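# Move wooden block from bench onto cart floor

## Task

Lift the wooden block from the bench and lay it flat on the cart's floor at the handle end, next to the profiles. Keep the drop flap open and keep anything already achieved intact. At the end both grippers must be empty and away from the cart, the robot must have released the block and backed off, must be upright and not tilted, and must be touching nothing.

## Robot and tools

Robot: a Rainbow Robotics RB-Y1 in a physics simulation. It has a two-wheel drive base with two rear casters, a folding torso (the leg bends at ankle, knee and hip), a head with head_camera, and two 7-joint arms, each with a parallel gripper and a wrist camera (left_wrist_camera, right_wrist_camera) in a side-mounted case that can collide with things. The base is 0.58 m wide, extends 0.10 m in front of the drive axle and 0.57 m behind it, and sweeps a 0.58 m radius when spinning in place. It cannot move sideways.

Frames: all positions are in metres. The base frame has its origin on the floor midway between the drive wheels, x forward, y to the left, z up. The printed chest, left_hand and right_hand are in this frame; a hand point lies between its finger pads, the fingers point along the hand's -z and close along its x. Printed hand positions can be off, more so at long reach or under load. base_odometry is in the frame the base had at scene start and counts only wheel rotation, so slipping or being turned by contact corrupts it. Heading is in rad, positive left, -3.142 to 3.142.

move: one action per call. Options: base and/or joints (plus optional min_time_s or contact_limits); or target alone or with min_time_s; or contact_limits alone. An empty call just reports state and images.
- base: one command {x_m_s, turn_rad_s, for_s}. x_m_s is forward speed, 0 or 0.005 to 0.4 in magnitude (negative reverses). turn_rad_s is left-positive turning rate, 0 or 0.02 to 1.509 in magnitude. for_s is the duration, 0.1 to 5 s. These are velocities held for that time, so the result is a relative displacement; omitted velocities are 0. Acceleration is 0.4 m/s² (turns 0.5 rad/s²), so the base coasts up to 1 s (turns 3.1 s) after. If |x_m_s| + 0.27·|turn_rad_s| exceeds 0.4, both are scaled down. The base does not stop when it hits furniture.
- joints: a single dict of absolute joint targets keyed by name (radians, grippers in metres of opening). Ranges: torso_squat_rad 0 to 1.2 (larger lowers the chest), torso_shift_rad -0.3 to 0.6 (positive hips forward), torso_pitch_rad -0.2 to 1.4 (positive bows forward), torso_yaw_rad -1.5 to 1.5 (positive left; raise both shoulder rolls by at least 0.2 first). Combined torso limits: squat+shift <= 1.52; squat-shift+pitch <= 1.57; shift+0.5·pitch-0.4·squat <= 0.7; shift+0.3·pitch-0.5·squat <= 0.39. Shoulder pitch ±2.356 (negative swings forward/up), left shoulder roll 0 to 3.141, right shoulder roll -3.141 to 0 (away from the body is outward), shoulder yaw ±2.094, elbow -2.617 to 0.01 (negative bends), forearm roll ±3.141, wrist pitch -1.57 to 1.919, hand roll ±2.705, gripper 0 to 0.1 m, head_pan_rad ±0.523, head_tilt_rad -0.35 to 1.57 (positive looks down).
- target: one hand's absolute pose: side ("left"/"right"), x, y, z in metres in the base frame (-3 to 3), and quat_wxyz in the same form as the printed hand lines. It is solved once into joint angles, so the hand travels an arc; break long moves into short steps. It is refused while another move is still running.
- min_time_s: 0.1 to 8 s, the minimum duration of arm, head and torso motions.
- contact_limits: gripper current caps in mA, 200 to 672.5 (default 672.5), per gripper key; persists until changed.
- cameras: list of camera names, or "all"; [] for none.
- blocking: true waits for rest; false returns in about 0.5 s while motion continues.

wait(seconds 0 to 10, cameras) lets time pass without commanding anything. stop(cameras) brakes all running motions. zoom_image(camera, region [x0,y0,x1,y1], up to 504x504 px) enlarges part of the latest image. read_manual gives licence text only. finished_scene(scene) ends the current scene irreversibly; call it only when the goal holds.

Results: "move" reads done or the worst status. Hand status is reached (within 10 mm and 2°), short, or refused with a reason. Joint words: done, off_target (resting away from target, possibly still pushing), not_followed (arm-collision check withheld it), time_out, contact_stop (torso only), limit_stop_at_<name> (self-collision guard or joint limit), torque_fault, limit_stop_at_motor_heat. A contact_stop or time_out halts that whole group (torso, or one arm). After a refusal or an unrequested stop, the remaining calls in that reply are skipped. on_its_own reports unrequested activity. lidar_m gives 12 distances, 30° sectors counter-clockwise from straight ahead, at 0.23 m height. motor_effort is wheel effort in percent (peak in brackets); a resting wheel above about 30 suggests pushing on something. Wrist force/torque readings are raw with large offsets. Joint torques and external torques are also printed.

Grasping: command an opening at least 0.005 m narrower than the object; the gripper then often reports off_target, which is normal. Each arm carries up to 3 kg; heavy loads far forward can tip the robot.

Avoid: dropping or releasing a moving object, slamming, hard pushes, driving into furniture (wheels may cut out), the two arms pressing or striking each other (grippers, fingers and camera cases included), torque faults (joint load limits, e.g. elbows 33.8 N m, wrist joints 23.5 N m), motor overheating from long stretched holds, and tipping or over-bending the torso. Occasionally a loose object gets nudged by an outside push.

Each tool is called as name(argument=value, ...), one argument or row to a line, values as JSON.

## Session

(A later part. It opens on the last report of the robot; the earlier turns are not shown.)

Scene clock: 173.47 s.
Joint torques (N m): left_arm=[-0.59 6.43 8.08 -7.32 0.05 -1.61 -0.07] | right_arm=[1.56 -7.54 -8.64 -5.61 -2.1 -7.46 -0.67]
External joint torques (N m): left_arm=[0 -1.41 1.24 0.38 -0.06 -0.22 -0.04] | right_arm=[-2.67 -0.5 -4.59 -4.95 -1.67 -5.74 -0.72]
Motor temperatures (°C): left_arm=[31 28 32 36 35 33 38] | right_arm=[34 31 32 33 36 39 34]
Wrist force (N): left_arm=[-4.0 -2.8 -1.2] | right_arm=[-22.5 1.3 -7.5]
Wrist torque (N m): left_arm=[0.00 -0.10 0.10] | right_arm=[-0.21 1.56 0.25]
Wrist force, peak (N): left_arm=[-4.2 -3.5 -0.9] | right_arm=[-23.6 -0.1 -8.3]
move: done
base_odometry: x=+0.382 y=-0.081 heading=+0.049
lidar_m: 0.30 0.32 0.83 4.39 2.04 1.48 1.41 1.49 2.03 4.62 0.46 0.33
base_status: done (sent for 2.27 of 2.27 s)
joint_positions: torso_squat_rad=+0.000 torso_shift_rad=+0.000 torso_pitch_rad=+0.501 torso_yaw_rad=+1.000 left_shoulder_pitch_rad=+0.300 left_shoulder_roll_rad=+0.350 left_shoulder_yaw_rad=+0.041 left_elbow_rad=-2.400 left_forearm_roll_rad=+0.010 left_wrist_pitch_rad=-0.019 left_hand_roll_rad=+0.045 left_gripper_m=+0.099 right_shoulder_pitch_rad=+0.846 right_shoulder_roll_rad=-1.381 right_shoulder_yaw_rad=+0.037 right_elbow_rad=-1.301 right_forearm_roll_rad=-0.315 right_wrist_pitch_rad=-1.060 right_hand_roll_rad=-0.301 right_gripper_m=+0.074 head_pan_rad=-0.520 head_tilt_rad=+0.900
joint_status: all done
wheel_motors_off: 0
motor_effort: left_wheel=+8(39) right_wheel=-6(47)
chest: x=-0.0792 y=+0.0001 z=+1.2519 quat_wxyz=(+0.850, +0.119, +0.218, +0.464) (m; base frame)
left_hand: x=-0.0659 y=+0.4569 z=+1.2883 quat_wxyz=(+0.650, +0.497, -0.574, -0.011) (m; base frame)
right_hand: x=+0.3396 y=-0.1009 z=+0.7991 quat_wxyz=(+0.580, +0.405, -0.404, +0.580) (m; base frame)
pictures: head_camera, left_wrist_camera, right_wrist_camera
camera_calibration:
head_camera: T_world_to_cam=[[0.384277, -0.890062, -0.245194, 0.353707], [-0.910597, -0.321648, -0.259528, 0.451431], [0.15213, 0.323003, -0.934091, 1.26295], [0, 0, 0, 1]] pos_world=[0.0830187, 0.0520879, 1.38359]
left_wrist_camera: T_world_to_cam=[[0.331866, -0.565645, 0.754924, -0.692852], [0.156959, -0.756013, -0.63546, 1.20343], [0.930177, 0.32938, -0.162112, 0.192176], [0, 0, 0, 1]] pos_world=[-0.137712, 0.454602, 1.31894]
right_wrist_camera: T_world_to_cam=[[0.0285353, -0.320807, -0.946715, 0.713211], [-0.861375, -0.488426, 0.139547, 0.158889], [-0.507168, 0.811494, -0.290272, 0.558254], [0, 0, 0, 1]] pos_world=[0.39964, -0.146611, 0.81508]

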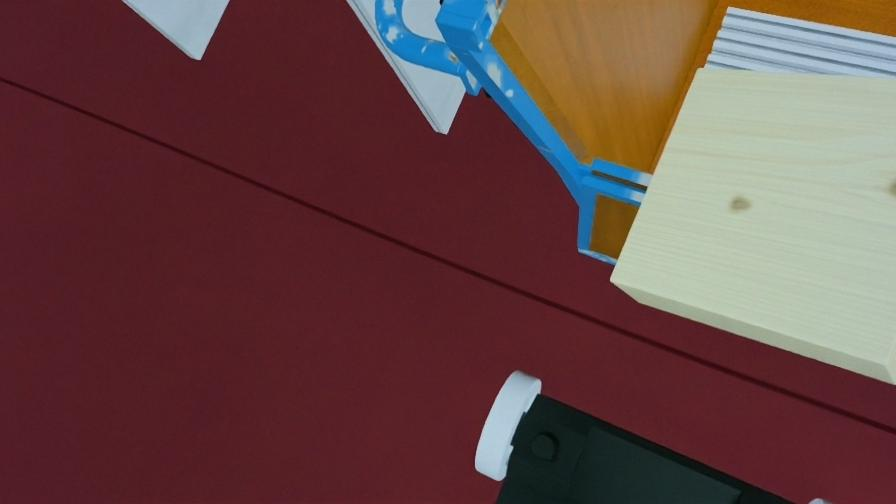

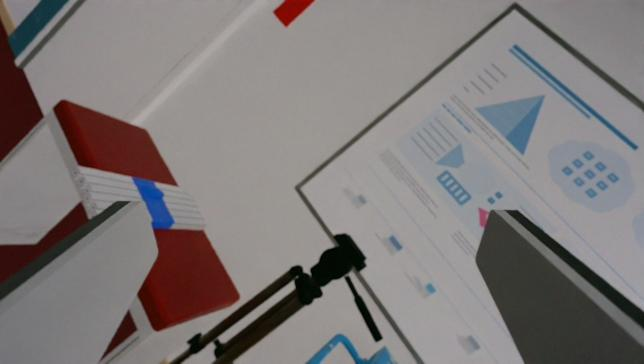

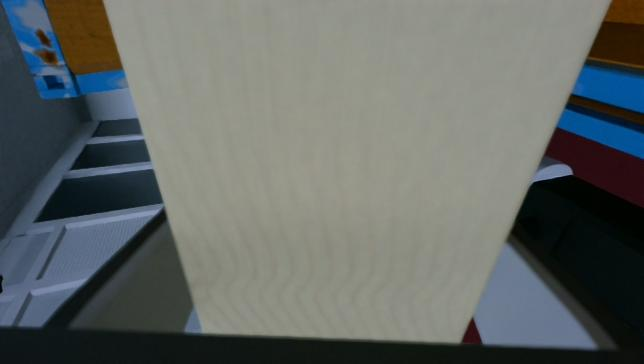

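move(
  base={"x_m_s": 0.1, "for_s": 1.2},
  joints={"head_tilt_rad": 0.75, "head_pan_rad": -0.52},
  cameras=[],
)

move(
  target={"side":"right","x":0.39,"y":-0.09,"z":0.80,"quat_wxyz":[0.5792,0.4056,-0.4056,0.5792]},
  min_time_s=1,
  cameras=["head_camera","right_wrist_camera"],
)

Scene clock: 183.97 s.
Joint torques (N m): left_arm=[-0.78 6.54 8.01 -7.39 -0.02 -1.54 -0.11] | right_arm=[1.55 -7.13 -8.42 -5.64 -2.09 -7.64 -0.57]
External joint torques (N m): left_arm=[-0.19 -1.3 1.17 0.31 -0.13 -0.15 -0.08] | right_arm=[-2.68 -0.09 -4.37 -4.98 -1.65 -5.93 -0.62]
Motor temperatures (°C): left_arm=[31 28 32 36 35 33 38] | right_arm=[34 31 32 32 36 39 34]
Wrist force (N): left_arm=[-4.1 -2.9 -0.9] | right_arm=[-22.4 1.5 -7.2]
Wrist torque (N m): left_arm=[0.05 -0.11 0.15] | right_arm=[-0.20 1.64 0.27]
Wrist force, peak (N): left_arm=[-5.2 -2.5 -1.1] | right_arm=[-23.5 -1.0 -8.0]
move: done
base_odometry: x=+0.502 y=-0.075 heading=+0.049
lidar_m: 0.19 0.20 0.29 3.91 2.21 1.59 1.52 1.61 2.18 0.78 0.29 0.20
base_status: done (sent for 1.2 of 1.2 s)
joint_positions: torso_squat_rad=+0.000 torso_shift_rad=+0.000 torso_pitch_rad=+0.501 torso_yaw_rad=+1.000 left_shoulder_pitch_rad=+0.300 left_shoulder_roll_rad=+0.350 left_shoulder_yaw_rad=+0.041 left_elbow_rad=-2.400 left_forearm_roll_rad=+0.010 left_wrist_pitch_rad=-0.019 left_hand_roll_rad=+0.045 left_gripper_m=+0.099 right_shoulder_pitch_rad=+0.846 right_shoulder_roll_rad=-1.381 right_shoulder_yaw_rad=+0.037 right_elbow_rad=-1.301 right_forearm_roll_rad=-0.315 right_wrist_pitch_rad=-1.060 right_hand_roll_rad=-0.301 right_gripper_m=+0.074 head_pan_rad=-0.520 head_tilt_rad=+0.750
joint_status: all done
wheel_motors_off: 0
motor_effort: left_wheel=+6(32) right_wheel=-8(23)
chest: x=-0.0791 y=+0.0001 z=+1.2519 quat_wxyz=(+0.850, +0.119, +0.218, +0.464) (m; base frame)
left_hand: x=-0.0658 y=+0.4569 z=+1.2883 quat_wxyz=(+0.650, +0.497, -0.574, -0.011) (m; base frame)
right_hand: x=+0.3397 y=-0.1009 z=+0.7990 quat_wxyz=(+0.580, +0.405, -0.404, +0.580) (m; base frame)
pictures: none
No camera images: "cameras" was empty.

Scene clock: 185.30 s.
Joint torques (N m): left_arm=[-0.65 6.24 7.66 -7.25 -0.03 -1.51 -0.1] | right_arm=[-3.27 -12.37 -7.93 -3.51 -2.98 -7.25 -0.53]
External joint torques (N m): left_arm=[-0.06 -1.6 0.81 0.46 -0.14 -0.12 -0.07] | right_arm=[-5.62 -2.17 -3.2 -3.6 -2.33 -5.62 -0.57]
Motor temperatures (°C): left_arm=[31 28 32 36 35 33 38] | right_arm=[34 31 32 32 36 39 34]
Wrist force (N): left_arm=[-3.1 -3.0 -0.8] | right_arm=[-22.8 1.9 -7.4]
Wrist torque (N m): left_arm=[0.05 0.00 0.11] | right_arm=[-0.25 1.55 0.20]
Wrist force, peak (N): left_arm=[-4.3 -2.8 -1.6] | right_arm=[-23.5 0.1 -7.3]
move: done
base_odometry: x=+0.502 y=-0.075 heading=+0.049
lidar_m: 0.18 0.21 0.28 3.93 2.20 1.60 1.53 1.61 2.20 0.78 0.29 0.20
base_status: not commanded
joint_positions: torso_squat_rad=+0.000 torso_shift_rad=+0.000 torso_pitch_rad=+0.501 torso_yaw_rad=+1.000 left_shoulder_pitch_rad=+0.300 left_shoulder_roll_rad=+0.350 left_shoulder_yaw_rad=+0.041 left_elbow_rad=-2.400 left_forearm_roll_rad=+0.010 left_wrist_pitch_rad=-0.019 left_hand_roll_rad=+0.045 left_gripper_m=+0.099 right_shoulder_pitch_rad=+0.690 right_shoulder_roll_rad=-1.440 right_shoulder_yaw_rad=+0.093 right_elbow_rad=-1.148 right_forearm_roll_rad=-0.286 right_wrist_pitch_rad=-1.101 right_hand_roll_rad=-0.434 right_gripper_m=+0.074 head_pan_rad=-0.520 head_tilt_rad=+0.750
joint_status: all done
wheel_motors_off: 0
motor_effort: left_wheel=+6(7) right_wheel=-9(10)
chest: x=-0.0792 y=+0.0001 z=+1.2519 quat_wxyz=(+0.850, +0.119, +0.218, +0.464) (m; base frame)
left_hand: x=-0.0658 y=+0.4569 z=+1.2883 quat_wxyz=(+0.650, +0.497, -0.574, -0.011) (m; base frame)
right_hand: x=+0.3892 y=-0.0908 z=+0.7993 quat_wxyz=(+0.582, +0.402, -0.403, +0.580) (m; base frame)
right_hand_status: reached (checked arc, planned for 1.0 s): 1 mm and 0.6 deg off.
pictures: head_camera, right_wrist_camera
camera_calibration:
head_camera: T_world_to_cam=[[0.38752, -0.887903, -0.247902, 0.357475], [-0.876772, -0.271917, -0.396652, 0.644585], [0.28478, 0.371064, -0.883862, 1.18702], [0, 0, 0, 1]] pos_world=[0.0885857, 0.0522153, 1.39346]
right_wrist_camera: T_world_to_cam=[[0.0281516, -0.327164, -0.944548, 0.713085], [-0.86314, -0.484555, 0.142111, 0.20547], [-0.504179, 0.811277, -0.29603, 0.57872], [0, 0, 0, 1]] pos_world=[0.449053, -0.136645, 0.815662]

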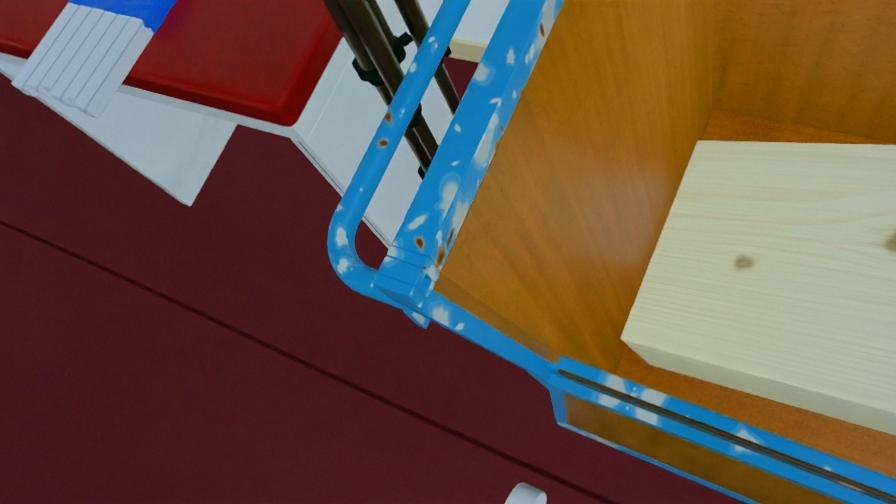

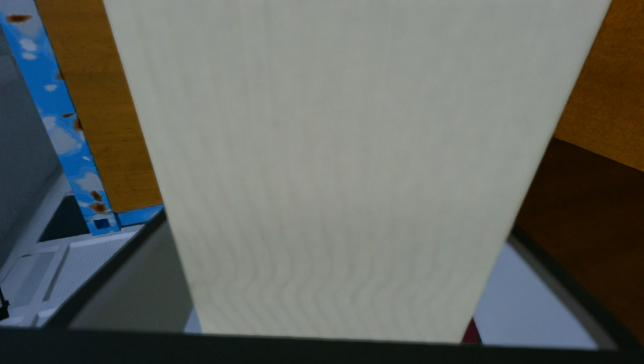

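move(
  target={"side":"right","x":0.403,"y":-0.10,"z":0.80,"quat_wxyz":[0.5792,0.4056,-0.4056,0.5792]},
  cameras=[],
)

move(
  joints={"torso_squat_rad":0.55,"head_tilt_rad":0.85},
  cameras=["head_camera","right_wrist_camera"],
)

Scene clock: 192.73 s.
Joint torques (N m): left_arm=[-0.44 6.35 7.86 -7.3 0.1 -1.57 -0.14] | right_arm=[-2.93 -13.29 -8.57 -2.89 -3.49 -6.95 -0.43]
External joint torques (N m): left_arm=[0.15 -1.48 1.02 0.4 -0.02 -0.18 -0.11] | right_arm=[-5.21 -2.04 -3.86 -3.46 -2.8 -5.31 -0.48]
Motor temperatures (°C): left_arm=[31 28 32 36 35 33 38] | right_arm=[34 31 32 32 36 39 34]
Wrist force (N): left_arm=[-4.3 -2.7 -0.2] | right_arm=[-22.1 1.5 -8.3]
Wrist torque (N m): left_arm=[0.00 -0.12 0.11] | right_arm=[-0.21 1.62 0.23]
Wrist force, peak (N): left_arm=[-4.7 -3.0 -0.9] | right_arm=[-26.1 -2.1 -5.7]
move: done
base_odometry: x=+0.502 y=-0.075 heading=+0.049
lidar_m: 0.19 0.21 0.28 3.93 2.21 1.58 1.53 1.61 2.18 0.79 0.28 0.20
base_status: not commanded
joint_positions: torso_squat_rad=+0.000 torso_shift_rad=+0.000 torso_pitch_rad=+0.501 torso_yaw_rad=+1.000 left_shoulder_pitch_rad=+0.300 left_shoulder_roll_rad=+0.350 left_shoulder_yaw_rad=+0.041 left_elbow_rad=-2.400 left_forearm_roll_rad=+0.010 left_wrist_pitch_rad=-0.019 left_hand_roll_rad=+0.045 left_gripper_m=+0.099 right_shoulder_pitch_rad=+0.638 right_shoulder_roll_rad=-1.441 right_shoulder_yaw_rad=+0.120 right_elbow_rad=-1.056 right_forearm_roll_rad=-0.264 right_wrist_pitch_rad=-1.160 right_hand_roll_rad=-0.474 right_gripper_m=+0.074 head_pan_rad=-0.520 head_tilt_rad=+0.750
joint_status: all done
wheel_motors_off: 0
motor_effort: left_wheel=+8(9) right_wheel=-8(10)
chest: x=-0.0792 y=+0.0001 z=+1.2519 quat_wxyz=(+0.850, +0.119, +0.218, +0.464) (m; base frame)
left_hand: x=-0.0659 y=+0.4568 z=+1.2884 quat_wxyz=(+0.650, +0.498, -0.574, -0.011) (m; base frame)
right_hand: x=+0.4018 y=-0.1008 z=+0.7994 quat_wxyz=(+0.583, +0.401, -0.403, +0.580) (m; base frame)
right_hand_status: reached (checked arc, planned for 0.3 s): 2 mm and 0.8 deg off.
pictures: none
No camera images: "cameras" was empty.

Scene clock: 195.37 s.
Joint torques (N m): left_arm=[-0.52 6.42 7.56 -7.29 0.03 -1.61 -0.1] | right_arm=[-3.16 -13.44 -8.36 -3.18 -3.43 -7.05 -0.39]
External joint torques (N m): left_arm=[0.07 -1.41 0.72 0.41 -0.08 -0.22 -0.07] | right_arm=[-5.44 -2.19 -3.65 -3.76 -2.69 -5.46 -0.44]
Motor temperatures (°C): left_arm=[31 28 32 36 35 33 38] | right_arm=[34 31 32 32 36 39 34]
Wrist force (N): left_arm=[-3.9 -3.0 -1.6] | right_arm=[-22.4 1.2 -7.4]
Wrist torque (N m): left_arm=[0.03 -0.07 0.15] | right_arm=[-0.29 1.64 0.22]
Wrist force, peak (N): left_arm=[-4.6 -3.6 -1.6] | right_arm=[-23.5 1.2 -8.1]
move: done
base_odometry: x=+0.502 y=-0.075 heading=+0.049
lidar_m: 0.18 0.20 0.28 3.92 2.20 1.60 1.53 1.61 2.18 0.77 0.28 0.19
base_status: not commanded
joint_positions: torso_squat_rad=+0.550 torso_shift_rad=+0.000 torso_pitch_rad=+0.501 torso_yaw_rad=+1.000 left_shoulder_pitch_rad=+0.300 left_shoulder_roll_rad=+0.350 left_shoulder_yaw_rad=+0.041 left_elbow_rad=-2.400 left_forearm_roll_rad=+0.010 left_wrist_pitch_rad=-0.019 left_hand_roll_rad=+0.045 left_gripper_m=+0.099 right_shoulder_pitch_rad=+0.638 right_shoulder_roll_rad=-1.441 right_shoulder_yaw_rad=+0.120 right_elbow_rad=-1.056 right_forearm_roll_rad=-0.264 right_wrist_pitch_rad=-1.160 right_hand_roll_rad=-0.474 right_gripper_m=+0.074 head_pan_rad=-0.520 head_tilt_rad=+0.850
joint_status: all done
wheel_motors_off: 0
motor_effort: left_wheel=+8(9) right_wheel=-9(10)
chest: x=-0.0793 y=+0.0001 z=+1.1487 quat_wxyz=(+0.850, +0.119, +0.217, +0.464) (m; base frame)
left_hand: x=-0.0660 y=+0.4568 z=+1.1852 quat_wxyz=(+0.650, +0.498, -0.574, -0.011) (m; base frame)
right_hand: x=+0.4018 y=-0.1008 z=+0.6963 quat_wxyz=(+0.583, +0.401, -0.403, +0.580) (m; base frame)
pictures: head_camera, right_wrist_camera
camera_calibration:
head_camera: T_world_to_cam=[[0.385257, -0.88937, -0.246168, 0.329683], [-0.901532, -0.305782, -0.306165, 0.485527], [0.19702, 0.33988, -0.9196, 1.14594], [0, 0, 0, 1]] pos_world=[0.0849327, 0.0521927, 1.28362]
right_wrist_camera: T_world_to_cam=[[0.0281224, -0.328835, -0.943968, 0.611583], [-0.864121, -0.482714, 0.142412, 0.226499], [-0.502497, 0.811698, -0.297729, 0.563262], [0, 0, 0, 1]] pos_world=[0.461561, -0.146755, 0.712758]

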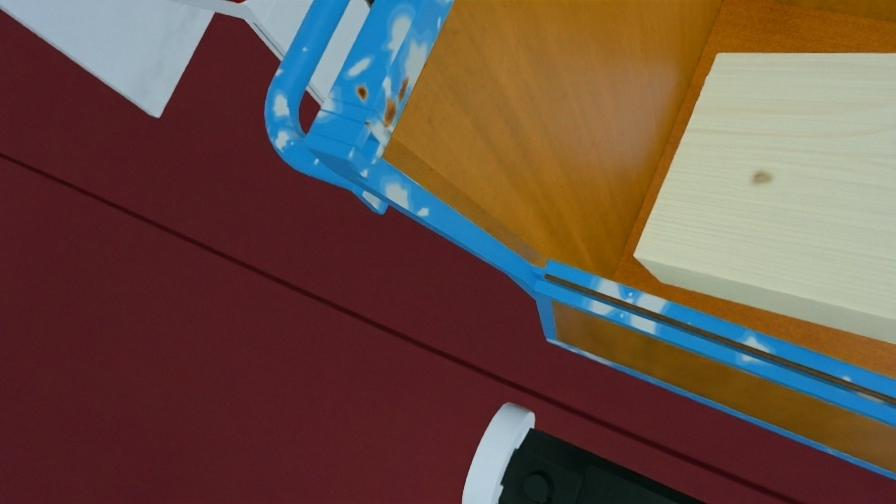

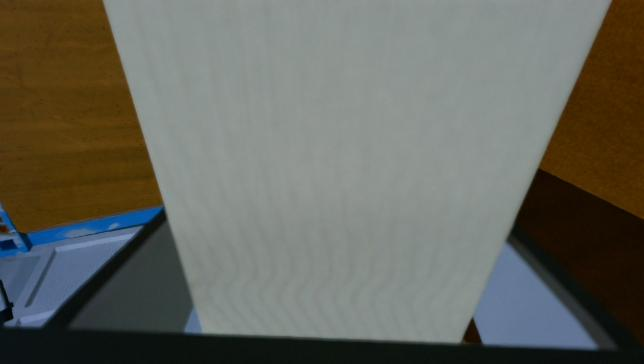

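move(
  joints={"torso_squat_rad":0.95,"head_tilt_rad":0.85},
  cameras=["head_camera","right_wrist_camera"],
)

zoom_image(
  camera="head_camera",
  region=[496, 0, 896, 225],
)

Scene clock: 200.17 s.
Joint torques (N m): left_arm=[-0.53 6.66 7.96 -7.5 0.01 -1.55 -0.1] | right_arm=[-3.05 -13.57 -8.28 -2.99 -3.42 -7.06 -0.4]
External joint torques (N m): left_arm=[0.06 -1.18 1.12 0.2 -0.1 -0.16 -0.07] | right_arm=[-5.32 -2.32 -3.58 -3.57 -2.67 -5.47 -0.45]
Motor temperatures (°C): left_arm=[31 28 32 36 35 33 38] | right_arm=[34 31 32 32 36 39 34]
Wrist force (N): left_arm=[-4.0 -2.4 -0.8] | right_arm=[-23.1 1.1 -7.6]
Wrist torque (N m): left_arm=[-0.02 -0.09 0.11] | right_arm=[-0.30 1.59 0.24]
Wrist force, peak (N): left_arm=[-4.3 -3.4 -1.4] | right_arm=[-24.1 1.4 -7.9]
move: done
base_odometry: x=+0.502 y=-0.075 heading=+0.049
lidar_m: 0.18 0.20 0.29 3.91 2.19 1.58 1.53 1.61 2.18 0.76 0.28 0.20
base_status: not commanded
joint_positions: torso_squat_rad=+0.950 torso_shift_rad=+0.000 torso_pitch_rad=+0.501 torso_yaw_rad=+1.000 left_shoulder_pitch_rad=+0.300 left_shoulder_roll_rad=+0.350 left_shoulder_yaw_rad=+0.041 left_elbow_rad=-2.400 left_forearm_roll_rad=+0.010 left_wrist_pitch_rad=-0.019 left_hand_roll_rad=+0.045 left_gripper_m=+0.099 right_shoulder_pitch_rad=+0.638 right_shoulder_roll_rad=-1.441 right_shoulder_yaw_rad=+0.120 right_elbow_rad=-1.056 right_forearm_roll_rad=-0.264 right_wrist_pitch_rad=-1.160 right_hand_roll_rad=-0.474 right_gripper_m=+0.074 head_pan_rad=-0.520 head_tilt_rad=+0.850
joint_status: all done
wheel_motors_off: 0
motor_effort: left_wheel=+8(9) right_wheel=-6(9)
chest: x=-0.0793 y=+0.0001 z=+0.9591 quat_wxyz=(+0.850, +0.119, +0.217, +0.464) (m; base frame)
left_hand: x=-0.0660 y=+0.4568 z=+0.9956 quat_wxyz=(+0.650, +0.498, -0.574, -0.011) (m; base frame)
right_hand: x=+0.4017 y=-0.1008 z=+0.5067 quat_wxyz=(+0.583, +0.401, -0.403, +0.580) (m; base frame)
pictures: head_camera, right_wrist_camera
camera_calibration:
head_camera: T_world_to_cam=[[0.385265, -0.889356, -0.246203, 0.283085], [-0.90155, -0.305814, -0.306082, 0.427301], [0.196923, 0.339887, -0.919618, 0.971633], [0, 0, 0, 1]] pos_world=[0.0848329, 0.0521926, 1.09402]
right_wrist_camera: T_world_to_cam=[[0.0281224, -0.328835, -0.943968, 0.432609], [-0.864121, -0.482714, 0.142412, 0.253414], [-0.502497, 0.811698, -0.297729, 0.506762], [0, 0, 0, 1]] pos_world=[0.461461, -0.146755, 0.523158]

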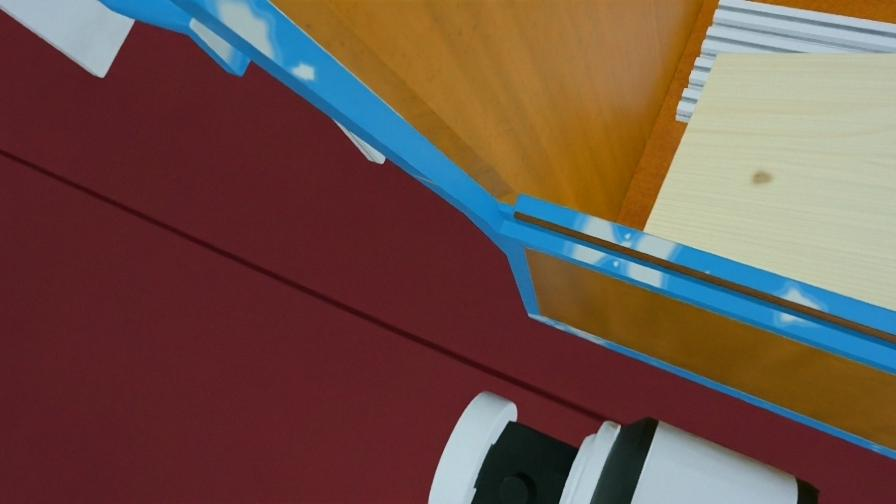

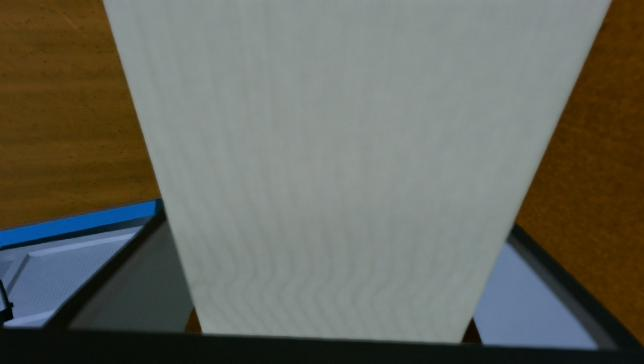

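Scaled by 1.260 from the camera's 896x504 image, which has a finer 1280x720 frame.

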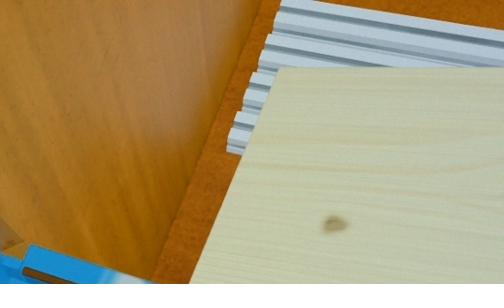

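move(
  joints={"torso_squat_rad":1.05,"head_tilt_rad":0.75},
  cameras=["head_camera","right_wrist_camera"],
)

zoom_image(
  camera="head_camera",
  region=[496, 0, 896, 225],
)

Scene clock: 205.03 s.
Joint torques (N m): left_arm=[-0.73 6.28 7.87 -7.37 0.04 -1.55 -0.07] | right_arm=[-2.91 -13.51 -8.25 -3.08 -3.51 -7.05 -0.42]
External joint torques (N m): left_arm=[-0.14 -1.55 1.03 0.33 -0.07 -0.16 -0.04] | right_arm=[-5.19 -2.26 -3.54 -3.66 -2.76 -5.45 -0.47]
Motor temperatures (°C): left_arm=[31 28 32 36 35 33 38] | right_arm=[34 31 32 32 36 39 34]
Wrist force (N): left_arm=[-3.7 -3.1 -0.9] | right_arm=[-22.2 1.7 -7.3]
Wrist torque (N m): left_arm=[0.02 -0.10 0.14] | right_arm=[-0.39 1.65 0.26]
Wrist force, peak (N): left_arm=[-5.1 -3.2 -0.9] | right_arm=[-23.8 1.3 -8.0]
move: done
base_odometry: x=+0.502 y=-0.075 heading=+0.049
lidar_m: 0.19 0.20 0.28 3.91 2.20 1.60 1.53 1.62 2.18 0.78 0.29 0.20
base_status: not commanded
joint_positions: torso_squat_rad=+1.050 torso_shift_rad=+0.000 torso_pitch_rad=+0.501 torso_yaw_rad=+1.000 left_shoulder_pitch_rad=+0.300 left_shoulder_roll_rad=+0.350 left_shoulder_yaw_rad=+0.041 left_elbow_rad=-2.400 left_forearm_roll_rad=+0.010 left_wrist_pitch_rad=-0.019 left_hand_roll_rad=+0.045 left_gripper_m=+0.099 right_shoulder_pitch_rad=+0.638 right_shoulder_roll_rad=-1.441 right_shoulder_yaw_rad=+0.120 right_elbow_rad=-1.056 right_forearm_roll_rad=-0.264 right_wrist_pitch_rad=-1.160 right_hand_roll_rad=-0.474 right_gripper_m=+0.074 head_pan_rad=-0.520 head_tilt_rad=+0.750
joint_status: all done
wheel_motors_off: 0
motor_effort: left_wheel=+7(8) right_wheel=-8(9)
chest: x=-0.0794 y=+0.0001 z=+0.9003 quat_wxyz=(+0.850, +0.119, +0.217, +0.464) (m; base frame)
left_hand: x=-0.0660 y=+0.4568 z=+0.9367 quat_wxyz=(+0.650, +0.498, -0.574, -0.011) (m; base frame)
right_hand: x=+0.4017 y=-0.1008 z=+0.4479 quat_wxyz=(+0.583, +0.401, -0.403, +0.580) (m; base frame)
pictures: head_camera, right_wrist_camera
camera_calibration:
head_camera: T_world_to_cam=[[0.387538, -0.887902, -0.247882, 0.270278], [-0.876726, -0.271891, -0.39677, 0.505037], [0.284896, 0.371088, -0.883815, 0.876288], [0, 0, 0, 1]] pos_world=[0.0883855, 0.0521153, 1.04186]
right_wrist_camera: T_world_to_cam=[[0.0281224, -0.328835, -0.943968, 0.377104], [-0.864121, -0.482714, 0.142412, 0.261788], [-0.502497, 0.811698, -0.297729, 0.489256], [0, 0, 0, 1]] pos_world=[0.461461, -0.146755, 0.464358]

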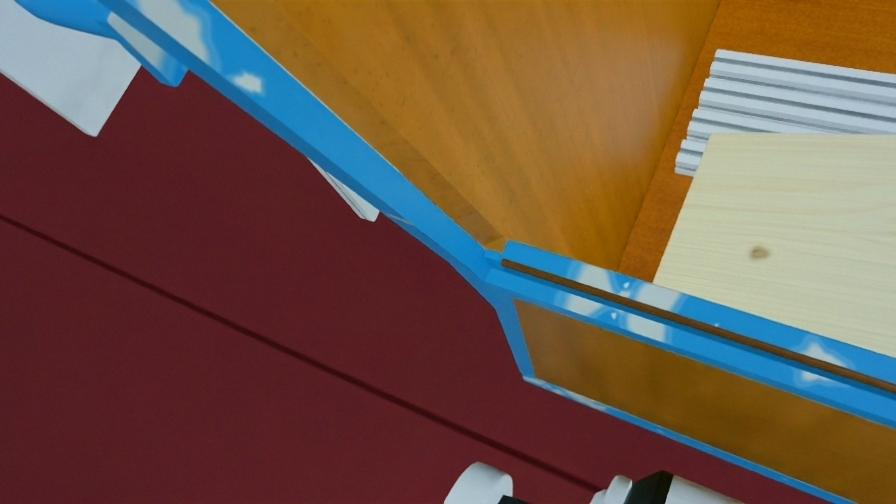

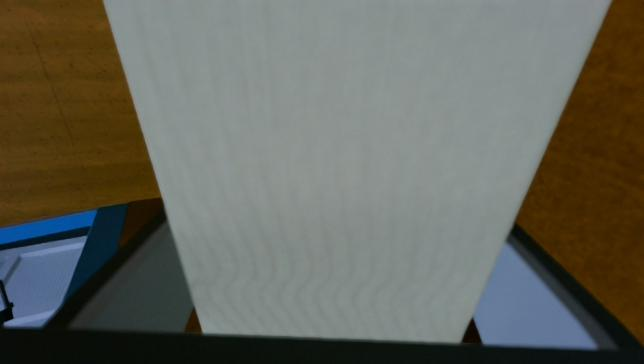

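Scaled by 1.260 from the camera's 896x504 image, which has a finer 1280x720 frame.

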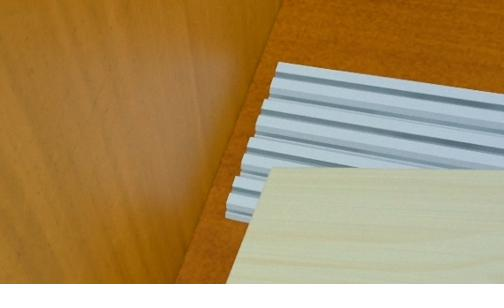

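move(
  target={"side":"right","x":0.397,"y":-0.10,"z":0.448,"quat_wxyz":[0.5792,0.4056,-0.4056,0.5792]},
  cameras=[],
)

move(
  target={"side":"right","x":0.397,"y":-0.10,"z":0.418,"quat_wxyz":[0.5792,0.4056,-0.4056,0.5792]},
  min_time_s=1.5,
  cameras=["head_camera","right_wrist_camera"],
)

zoom_image(
  camera="head_camera",
  region=[496, 50, 896, 275],
)

Scene clock: 208.73 s.
Joint torques (N m): left_arm=[-0.87 6.53 7.67 -7.53 0.02 -1.57 -0.07] | right_arm=[-1.83 -12.57 -8.84 -3.17 -3.09 -7.33 -0.26]
External joint torques (N m): left_arm=[-0.28 -1.3 0.83 0.18 -0.09 -0.18 -0.04] | right_arm=[-4.25 -1.39 -4.2 -3.69 -2.41 -5.58 -0.31]
Motor temperatures (°C): left_arm=[31 28 32 36 35 33 38] | right_arm=[34 31 32 31 36 39 34]
Wrist force (N): left_arm=[-4.4 -2.6 0.0] | right_arm=[-22.6 -0.8 -7.2]
Wrist torque (N m): left_arm=[-0.06 -0.17 0.18] | right_arm=[-0.58 1.64 0.24]
Wrist force, peak (N): left_arm=[-4.6 -4.3 -0.7] | right_arm=[-24.8 6.1 -4.9]
move: done
base_odometry: x=+0.502 y=-0.075 heading=+0.049
lidar_m: 0.19 0.19 0.30 3.91 2.20 1.59 1.52 1.62 2.18 0.77 0.29 0.21
base_status: not commanded
joint_positions: torso_squat_rad=+1.050 torso_shift_rad=+0.000 torso_pitch_rad=+0.501 torso_yaw_rad=+1.000 left_shoulder_pitch_rad=+0.300 left_shoulder_roll_rad=+0.350 left_shoulder_yaw_rad=+0.041 left_elbow_rad=-2.400 left_forearm_roll_rad=+0.010 left_wrist_pitch_rad=-0.019 left_hand_roll_rad=+0.045 left_gripper_m=+0.099 right_shoulder_pitch_rad=+0.636 right_shoulder_roll_rad=-1.431 right_shoulder_yaw_rad=+0.124 right_elbow_rad=-1.056 right_forearm_roll_rad=-0.259 right_wrist_pitch_rad=-1.169 right_hand_roll_rad=-0.466 right_gripper_m=+0.074 head_pan_rad=-0.520 head_tilt_rad=+0.750
joint_status: all done
wheel_motors_off: 0
motor_effort: left_wheel=+7(8) right_wheel=-7(9)
chest: x=-0.0793 y=+0.0001 z=+0.9003 quat_wxyz=(+0.850, +0.119, +0.217, +0.464) (m; base frame)
left_hand: x=-0.0660 y=+0.4568 z=+0.9367 quat_wxyz=(+0.650, +0.498, -0.574, -0.011) (m; base frame)
right_hand: x=+0.3965 y=-0.1010 z=+0.4471 quat_wxyz=(+0.580, +0.405, -0.404, +0.580) (m; base frame)
right_hand_status: reached (checked arc, planned for 0.1 s): 1 mm and 0.2 deg off.
pictures: none
No camera images: "cameras" was empty.

Scene clock: 210.57 s.
Joint torques (N m): left_arm=[-0.57 6.4 7.69 -7.48 0.03 -1.58 -0.09] | right_arm=[3.53 -11.66 -1.16 2.9 -0.27 -1.37 -2.22]
External joint torques (N m): left_arm=[0.02 -1.43 0.85 0.23 -0.08 -0.19 -0.06] | right_arm=[1.48 2.26 3.1 2.2 0.59 0.2 -2.27]
Motor temperatures (°C): left_arm=[31 28 32 36 35 33 38] | right_arm=[34 31 32 31 36 39 34]
Wrist force (N): left_arm=[-3.8 -2.9 -0.6] | right_arm=[-7.4 -0.2 -4.4]
Wrist torque (N m): left_arm=[-0.01 -0.03 0.15] | right_arm=[-0.88 -1.59 1.82]
Wrist force, peak (N): left_arm=[-4.5 -3.6 -0.1] | right_arm=[-13.1 -22.8 -4.2]
move: done
base_odometry: x=+0.502 y=-0.075 heading=+0.049
lidar_m: 0.19 0.20 0.30 3.92 2.20 1.61 1.53 1.60 2.19 0.77 0.30 0.21
base_status: not commanded
joint_positions: torso_squat_rad=+1.050 torso_shift_rad=+0.000 torso_pitch_rad=+0.500 torso_yaw_rad=+1.000 left_shoulder_pitch_rad=+0.300 left_shoulder_roll_rad=+0.350 left_shoulder_yaw_rad=+0.041 left_elbow_rad=-2.400 left_forearm_roll_rad=+0.010 left_wrist_pitch_rad=-0.019 left_hand_roll_rad=+0.045 left_gripper_m=+0.099 right_shoulder_pitch_rad=+0.386 right_shoulder_roll_rad=-1.338 right_shoulder_yaw_rad=+0.255 right_elbow_rad=-0.826 right_forearm_roll_rad=-0.140 right_wrist_pitch_rad=-1.250 right_hand_roll_rad=-0.512 right_gripper_m=+0.074 head_pan_rad=-0.520 head_tilt_rad=+0.750
joint_status: all done
wheel_motors_off: 0
motor_effort: left_wheel=+5(8) right_wheel=-11(12)
chest: x=-0.0795 y=+0.0001 z=+0.9003 quat_wxyz=(+0.850, +0.119, +0.217, +0.465) (m; base frame)
left_hand: x=-0.0663 y=+0.4568 z=+0.9368 quat_wxyz=(+0.650, +0.498, -0.574, -0.010) (m; base frame)
right_hand: x=+0.3973 y=-0.0995 z=+0.4187 quat_wxyz=(+0.579, +0.405, -0.406, +0.579) (m; base frame)
right_hand_status: reached (checked arc, planned for 1.5 s): 1 mm and 0.1 deg off.
pictures: head_camera, right_wrist_camera
camera_calibration:
head_camera: T_world_to_cam=[[0.387658, -0.8879, -0.247698, 0.270177], [-0.876545, -0.271904, -0.397162, 0.505294], [0.28529, 0.371081, -0.88369, 0.876268], [0, 0, 0, 1]] pos_world=[0.0881852, 0.0521153, 1.04196]
right_wrist_camera: T_world_to_cam=[[0.030568, -0.317818, -0.947659, 0.351784], [-0.862078, -0.488207, 0.135923, 0.264168], [-0.505853, 0.812801, -0.288907, 0.474986], [0, 0, 0, 1]] pos_world=[0.457253, -0.145298, 0.434692]

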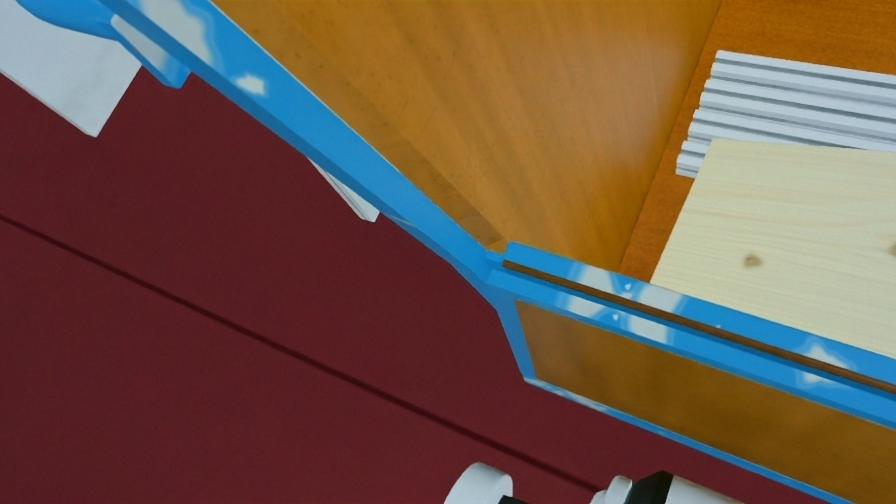

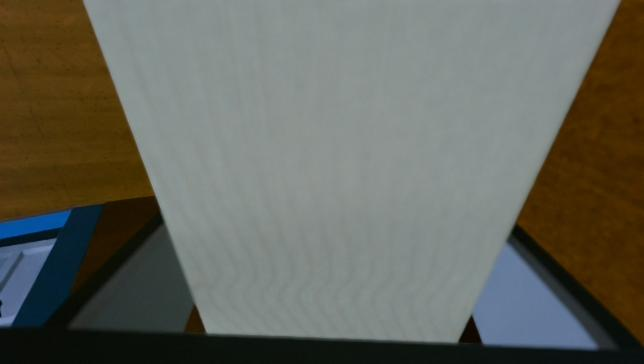

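Scaled by 1.260 from the camera's 896x504 image, which has a finer 1280x720 frame.

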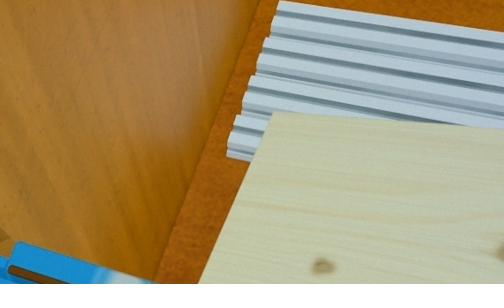

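move(
  target={"side":"right","x":0.397,"y":-0.10,"z":0.448,"quat_wxyz":[0.5792,0.4056,-0.4056,0.5792]},
  cameras=["head_camera","right_wrist_camera"],
)

zoom_image(
  camera="head_camera",
  region=[496, 50, 896, 275],
)

Scene clock: 216.17 s.
Joint torques (N m): left_arm=[-0.76 6.55 7.94 -7.61 0.07 -1.49 -0.06] | right_arm=[-0.49 -12.48 -8.08 -3.22 -3.82 -6.95 -0.4]
External joint torques (N m): left_arm=[-0.17 -1.28 1.1 0.09 -0.05 -0.1 -0.03] | right_arm=[-2.83 -0.79 -3.5 -3.81 -3.13 -5.32 -0.45]
Motor temperatures (°C): left_arm=[31 28 32 36 35 33 38] | right_arm=[34 31 32 31 36 39 34]
Wrist force (N): left_arm=[-3.9 -2.3 -1.2] | right_arm=[-22.6 2.5 -7.0]
Wrist torque (N m): left_arm=[-0.10 -0.08 0.14] | right_arm=[0.12 1.69 0.04]
Wrist force, peak (N): left_arm=[-4.6 -3.5 -1.0] | right_arm=[-36.3 -32.9 -5.5]
move: done
base_odometry: x=+0.502 y=-0.075 heading=+0.049
lidar_m: 0.19 0.20 0.28 3.91 2.20 1.60 1.53 1.61 2.19 0.78 0.27 0.20
base_status: not commanded
joint_positions: torso_squat_rad=+1.050 torso_shift_rad=+0.000 torso_pitch_rad=+0.501 torso_yaw_rad=+1.000 left_shoulder_pitch_rad=+0.300 left_shoulder_roll_rad=+0.350 left_shoulder_yaw_rad=+0.041 left_elbow_rad=-2.400 left_forearm_roll_rad=+0.010 left_wrist_pitch_rad=-0.019 left_hand_roll_rad=+0.045 left_gripper_m=+0.099 right_shoulder_pitch_rad=+0.599 right_shoulder_roll_rad=-1.428 right_shoulder_yaw_rad=+0.153 right_elbow_rad=-1.025 right_forearm_roll_rad=-0.249 right_wrist_pitch_rad=-1.196 right_hand_roll_rad=-0.477 right_gripper_m=+0.074 head_pan_rad=-0.520 head_tilt_rad=+0.750
joint_status: all done
wheel_motors_off: 0
motor_effort: left_wheel=+7(10) right_wheel=-7(16)
chest: x=-0.0794 y=+0.0001 z=+0.9003 quat_wxyz=(+0.850, +0.119, +0.217, +0.464) (m; base frame)
left_hand: x=-0.0661 y=+0.4568 z=+0.9367 quat_wxyz=(+0.650, +0.498, -0.574, -0.011) (m; base frame)
right_hand: x=+0.3961 y=-0.1002 z=+0.4466 quat_wxyz=(+0.576, +0.411, -0.404, +0.579) (m; base frame)
right_hand_status: reached (checked arc, planned for 0.5 s): 2 mm and 0.8 deg off.
pictures: head_camera, right_wrist_camera
camera_calibration:
head_camera: T_world_to_cam=[[0.387561, -0.887894, -0.247872, 0.270265], [-0.876716, -0.271914, -0.396777, 0.505044], [0.284896, 0.371088, -0.883814, 0.876288], [0, 0, 0, 1]] pos_world=[0.0883856, 0.0521153, 1.04186]
right_wrist_camera: T_world_to_cam=[[0.0256315, -0.310244, -0.950311, 0.381902], [-0.85588, -0.498006, 0.139497, 0.253974], [-0.516539, 0.809777, -0.278297, 0.482252], [0, 0, 0, 1]] pos_world=[0.456684, -0.145553, 0.461706]

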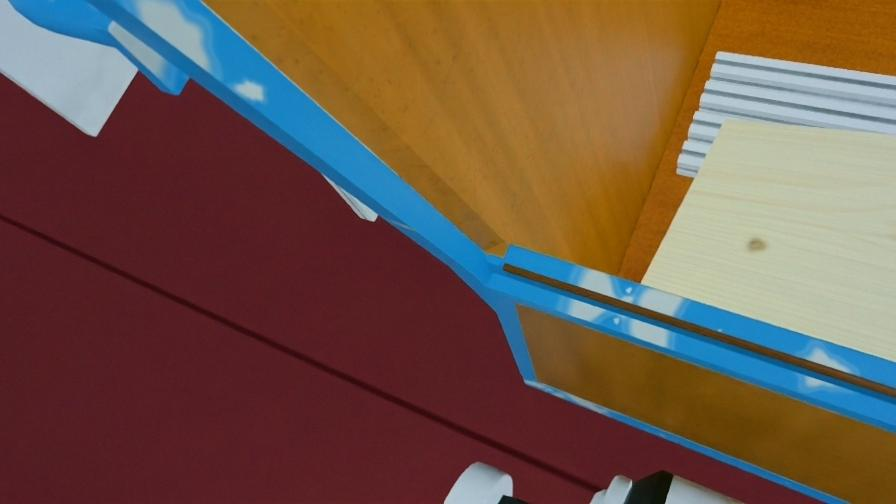

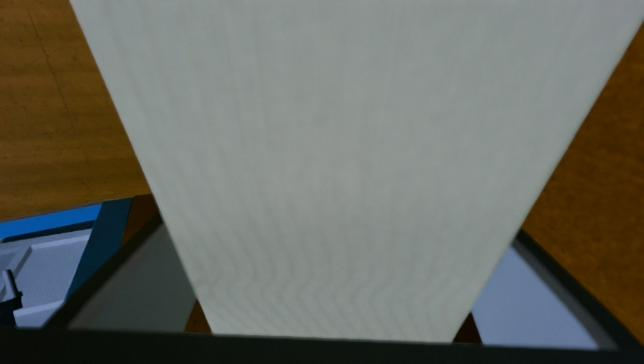

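Scaled by 1.260 from the camera's 896x504 image, which has a finer 1280x720 frame.

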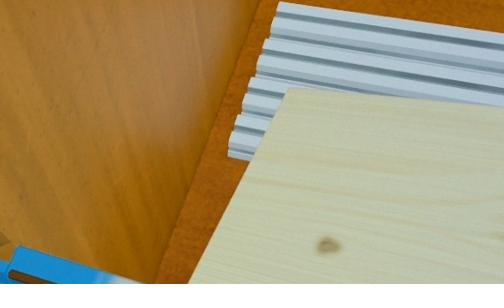

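move(
  target={"side":"right","x":0.398,"y":-0.10,"z":0.46,"quat_wxyz":[0.5481,0.4262,-0.3838,0.6087]},
  cameras=["head_camera","right_wrist_camera"],
)

zoom_image(
  camera="head_camera",
  region=[496, 50, 896, 275],
)

Scene clock: 230.30 s.
Joint torques (N m): left_arm=[-0.31 6.46 7.76 -7.46 -0.06 -1.51 0.04] | right_arm=[-1.14 -12.85 -8.85 -2.24 -4.25 -6.77 -0.2]
External joint torques (N m): left_arm=[0.28 -1.37 0.91 0.25 -0.17 -0.12 0.07] | right_arm=[-2.62 -0.86 -4.25 -3.22 -3.42 -5.19 -0.24]
Motor temperatures (°C): left_arm=[31 28 32 36 34 33 38] | right_arm=[34 31 32 31 36 39 34]
Wrist force (N): left_arm=[-4.0 -2.8 -0.8] | right_arm=[-23.2 3.2 -7.4]
Wrist torque (N m): left_arm=[-0.02 -0.11 0.10] | right_arm=[0.26 1.63 0.05]
Wrist force, peak (N): left_arm=[-4.9 -3.2 -0.9] | right_arm=[-24.4 -0.4 -9.0]
move: done
base_odometry: x=+0.502 y=-0.075 heading=+0.049
lidar_m: 0.19 0.20 0.29 3.91 2.21 1.60 1.53 1.61 2.18 0.78 0.28 0.21
base_status: not commanded
joint_positions: torso_squat_rad=+1.050 torso_shift_rad=+0.000 torso_pitch_rad=+0.501 torso_yaw_rad=+1.000 left_shoulder_pitch_rad=+0.300 left_shoulder_roll_rad=+0.350 left_shoulder_yaw_rad=+0.041 left_elbow_rad=-2.400 left_forearm_roll_rad=+0.010 left_wrist_pitch_rad=-0.019 left_hand_roll_rad=+0.045 left_gripper_m=+0.099 right_shoulder_pitch_rad=+0.613 right_shoulder_roll_rad=-1.493 right_shoulder_yaw_rad=+0.158 right_elbow_rad=-1.017 right_forearm_roll_rad=-0.216 right_wrist_pitch_rad=-1.242 right_hand_roll_rad=-0.495 right_gripper_m=+0.074 head_pan_rad=-0.520 head_tilt_rad=+0.750
joint_status: all done
wheel_motors_off: 0
motor_effort: left_wheel=+7(9) right_wheel=-8(11)
chest: x=-0.0794 y=+0.0001 z=+0.9003 quat_wxyz=(+0.850, +0.119, +0.217, +0.464) (m; base frame)
left_hand: x=-0.0661 y=+0.4568 z=+0.9367 quat_wxyz=(+0.650, +0.498, -0.574, -0.010) (m; base frame)
right_hand: x=+0.3973 y=-0.1006 z=+0.4583 quat_wxyz=(+0.551, +0.424, -0.382, +0.609) (m; base frame)
right_hand_status: reached (checked arc, planned for 0.3 s): 2 mm and 0.4 deg off.
pictures: head_camera, right_wrist_camera
camera_calibration:
head_camera: T_world_to_cam=[[0.387538, -0.887902, -0.247882, 0.270278], [-0.876726, -0.271891, -0.39677, 0.505037], [0.284896, 0.371088, -0.883815, 0.876288], [0, 0, 0, 1]] pos_world=[0.0883855, 0.0521153, 1.04186]
right_wrist_camera: T_world_to_cam=[[0.0602444, -0.319043, -0.945824, 0.376183], [-0.807591, -0.572475, 0.141666, 0.225448], [-0.586658, 0.755304, -0.292144, 0.515178], [0, 0, 0, 1]] pos_world=[0.46164, -0.140034, 0.474371]

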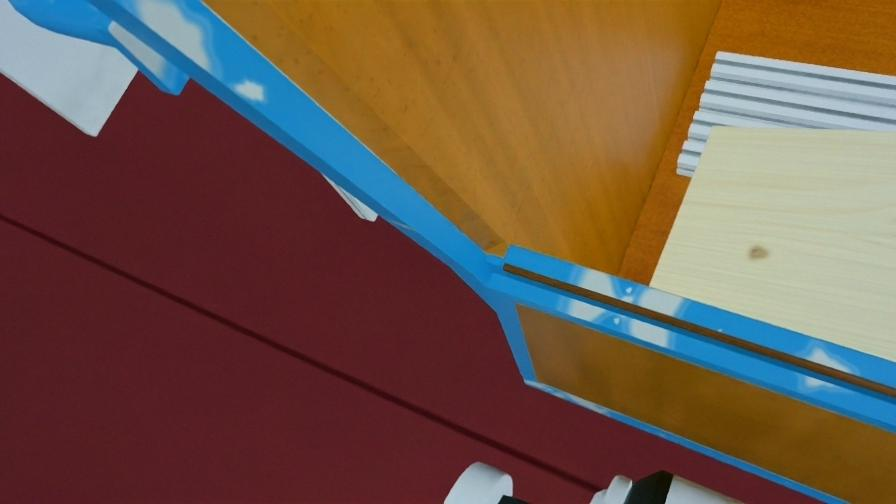

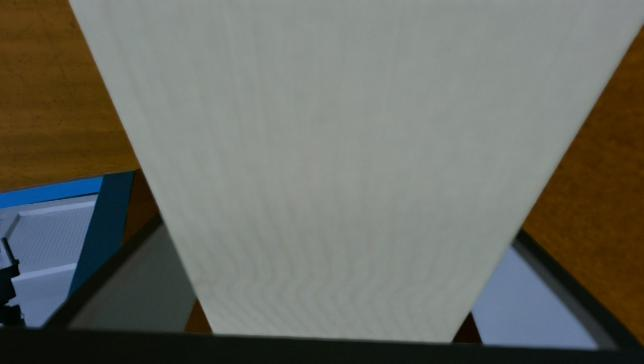

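Scaled by 1.260 from the camera's 896x504 image, which has a finer 1280x720 frame.

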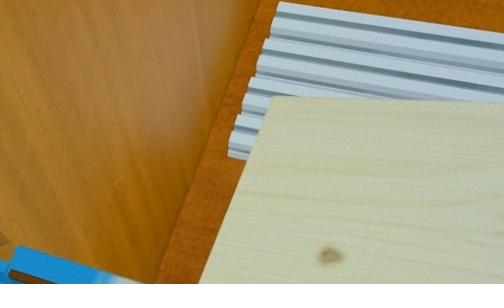

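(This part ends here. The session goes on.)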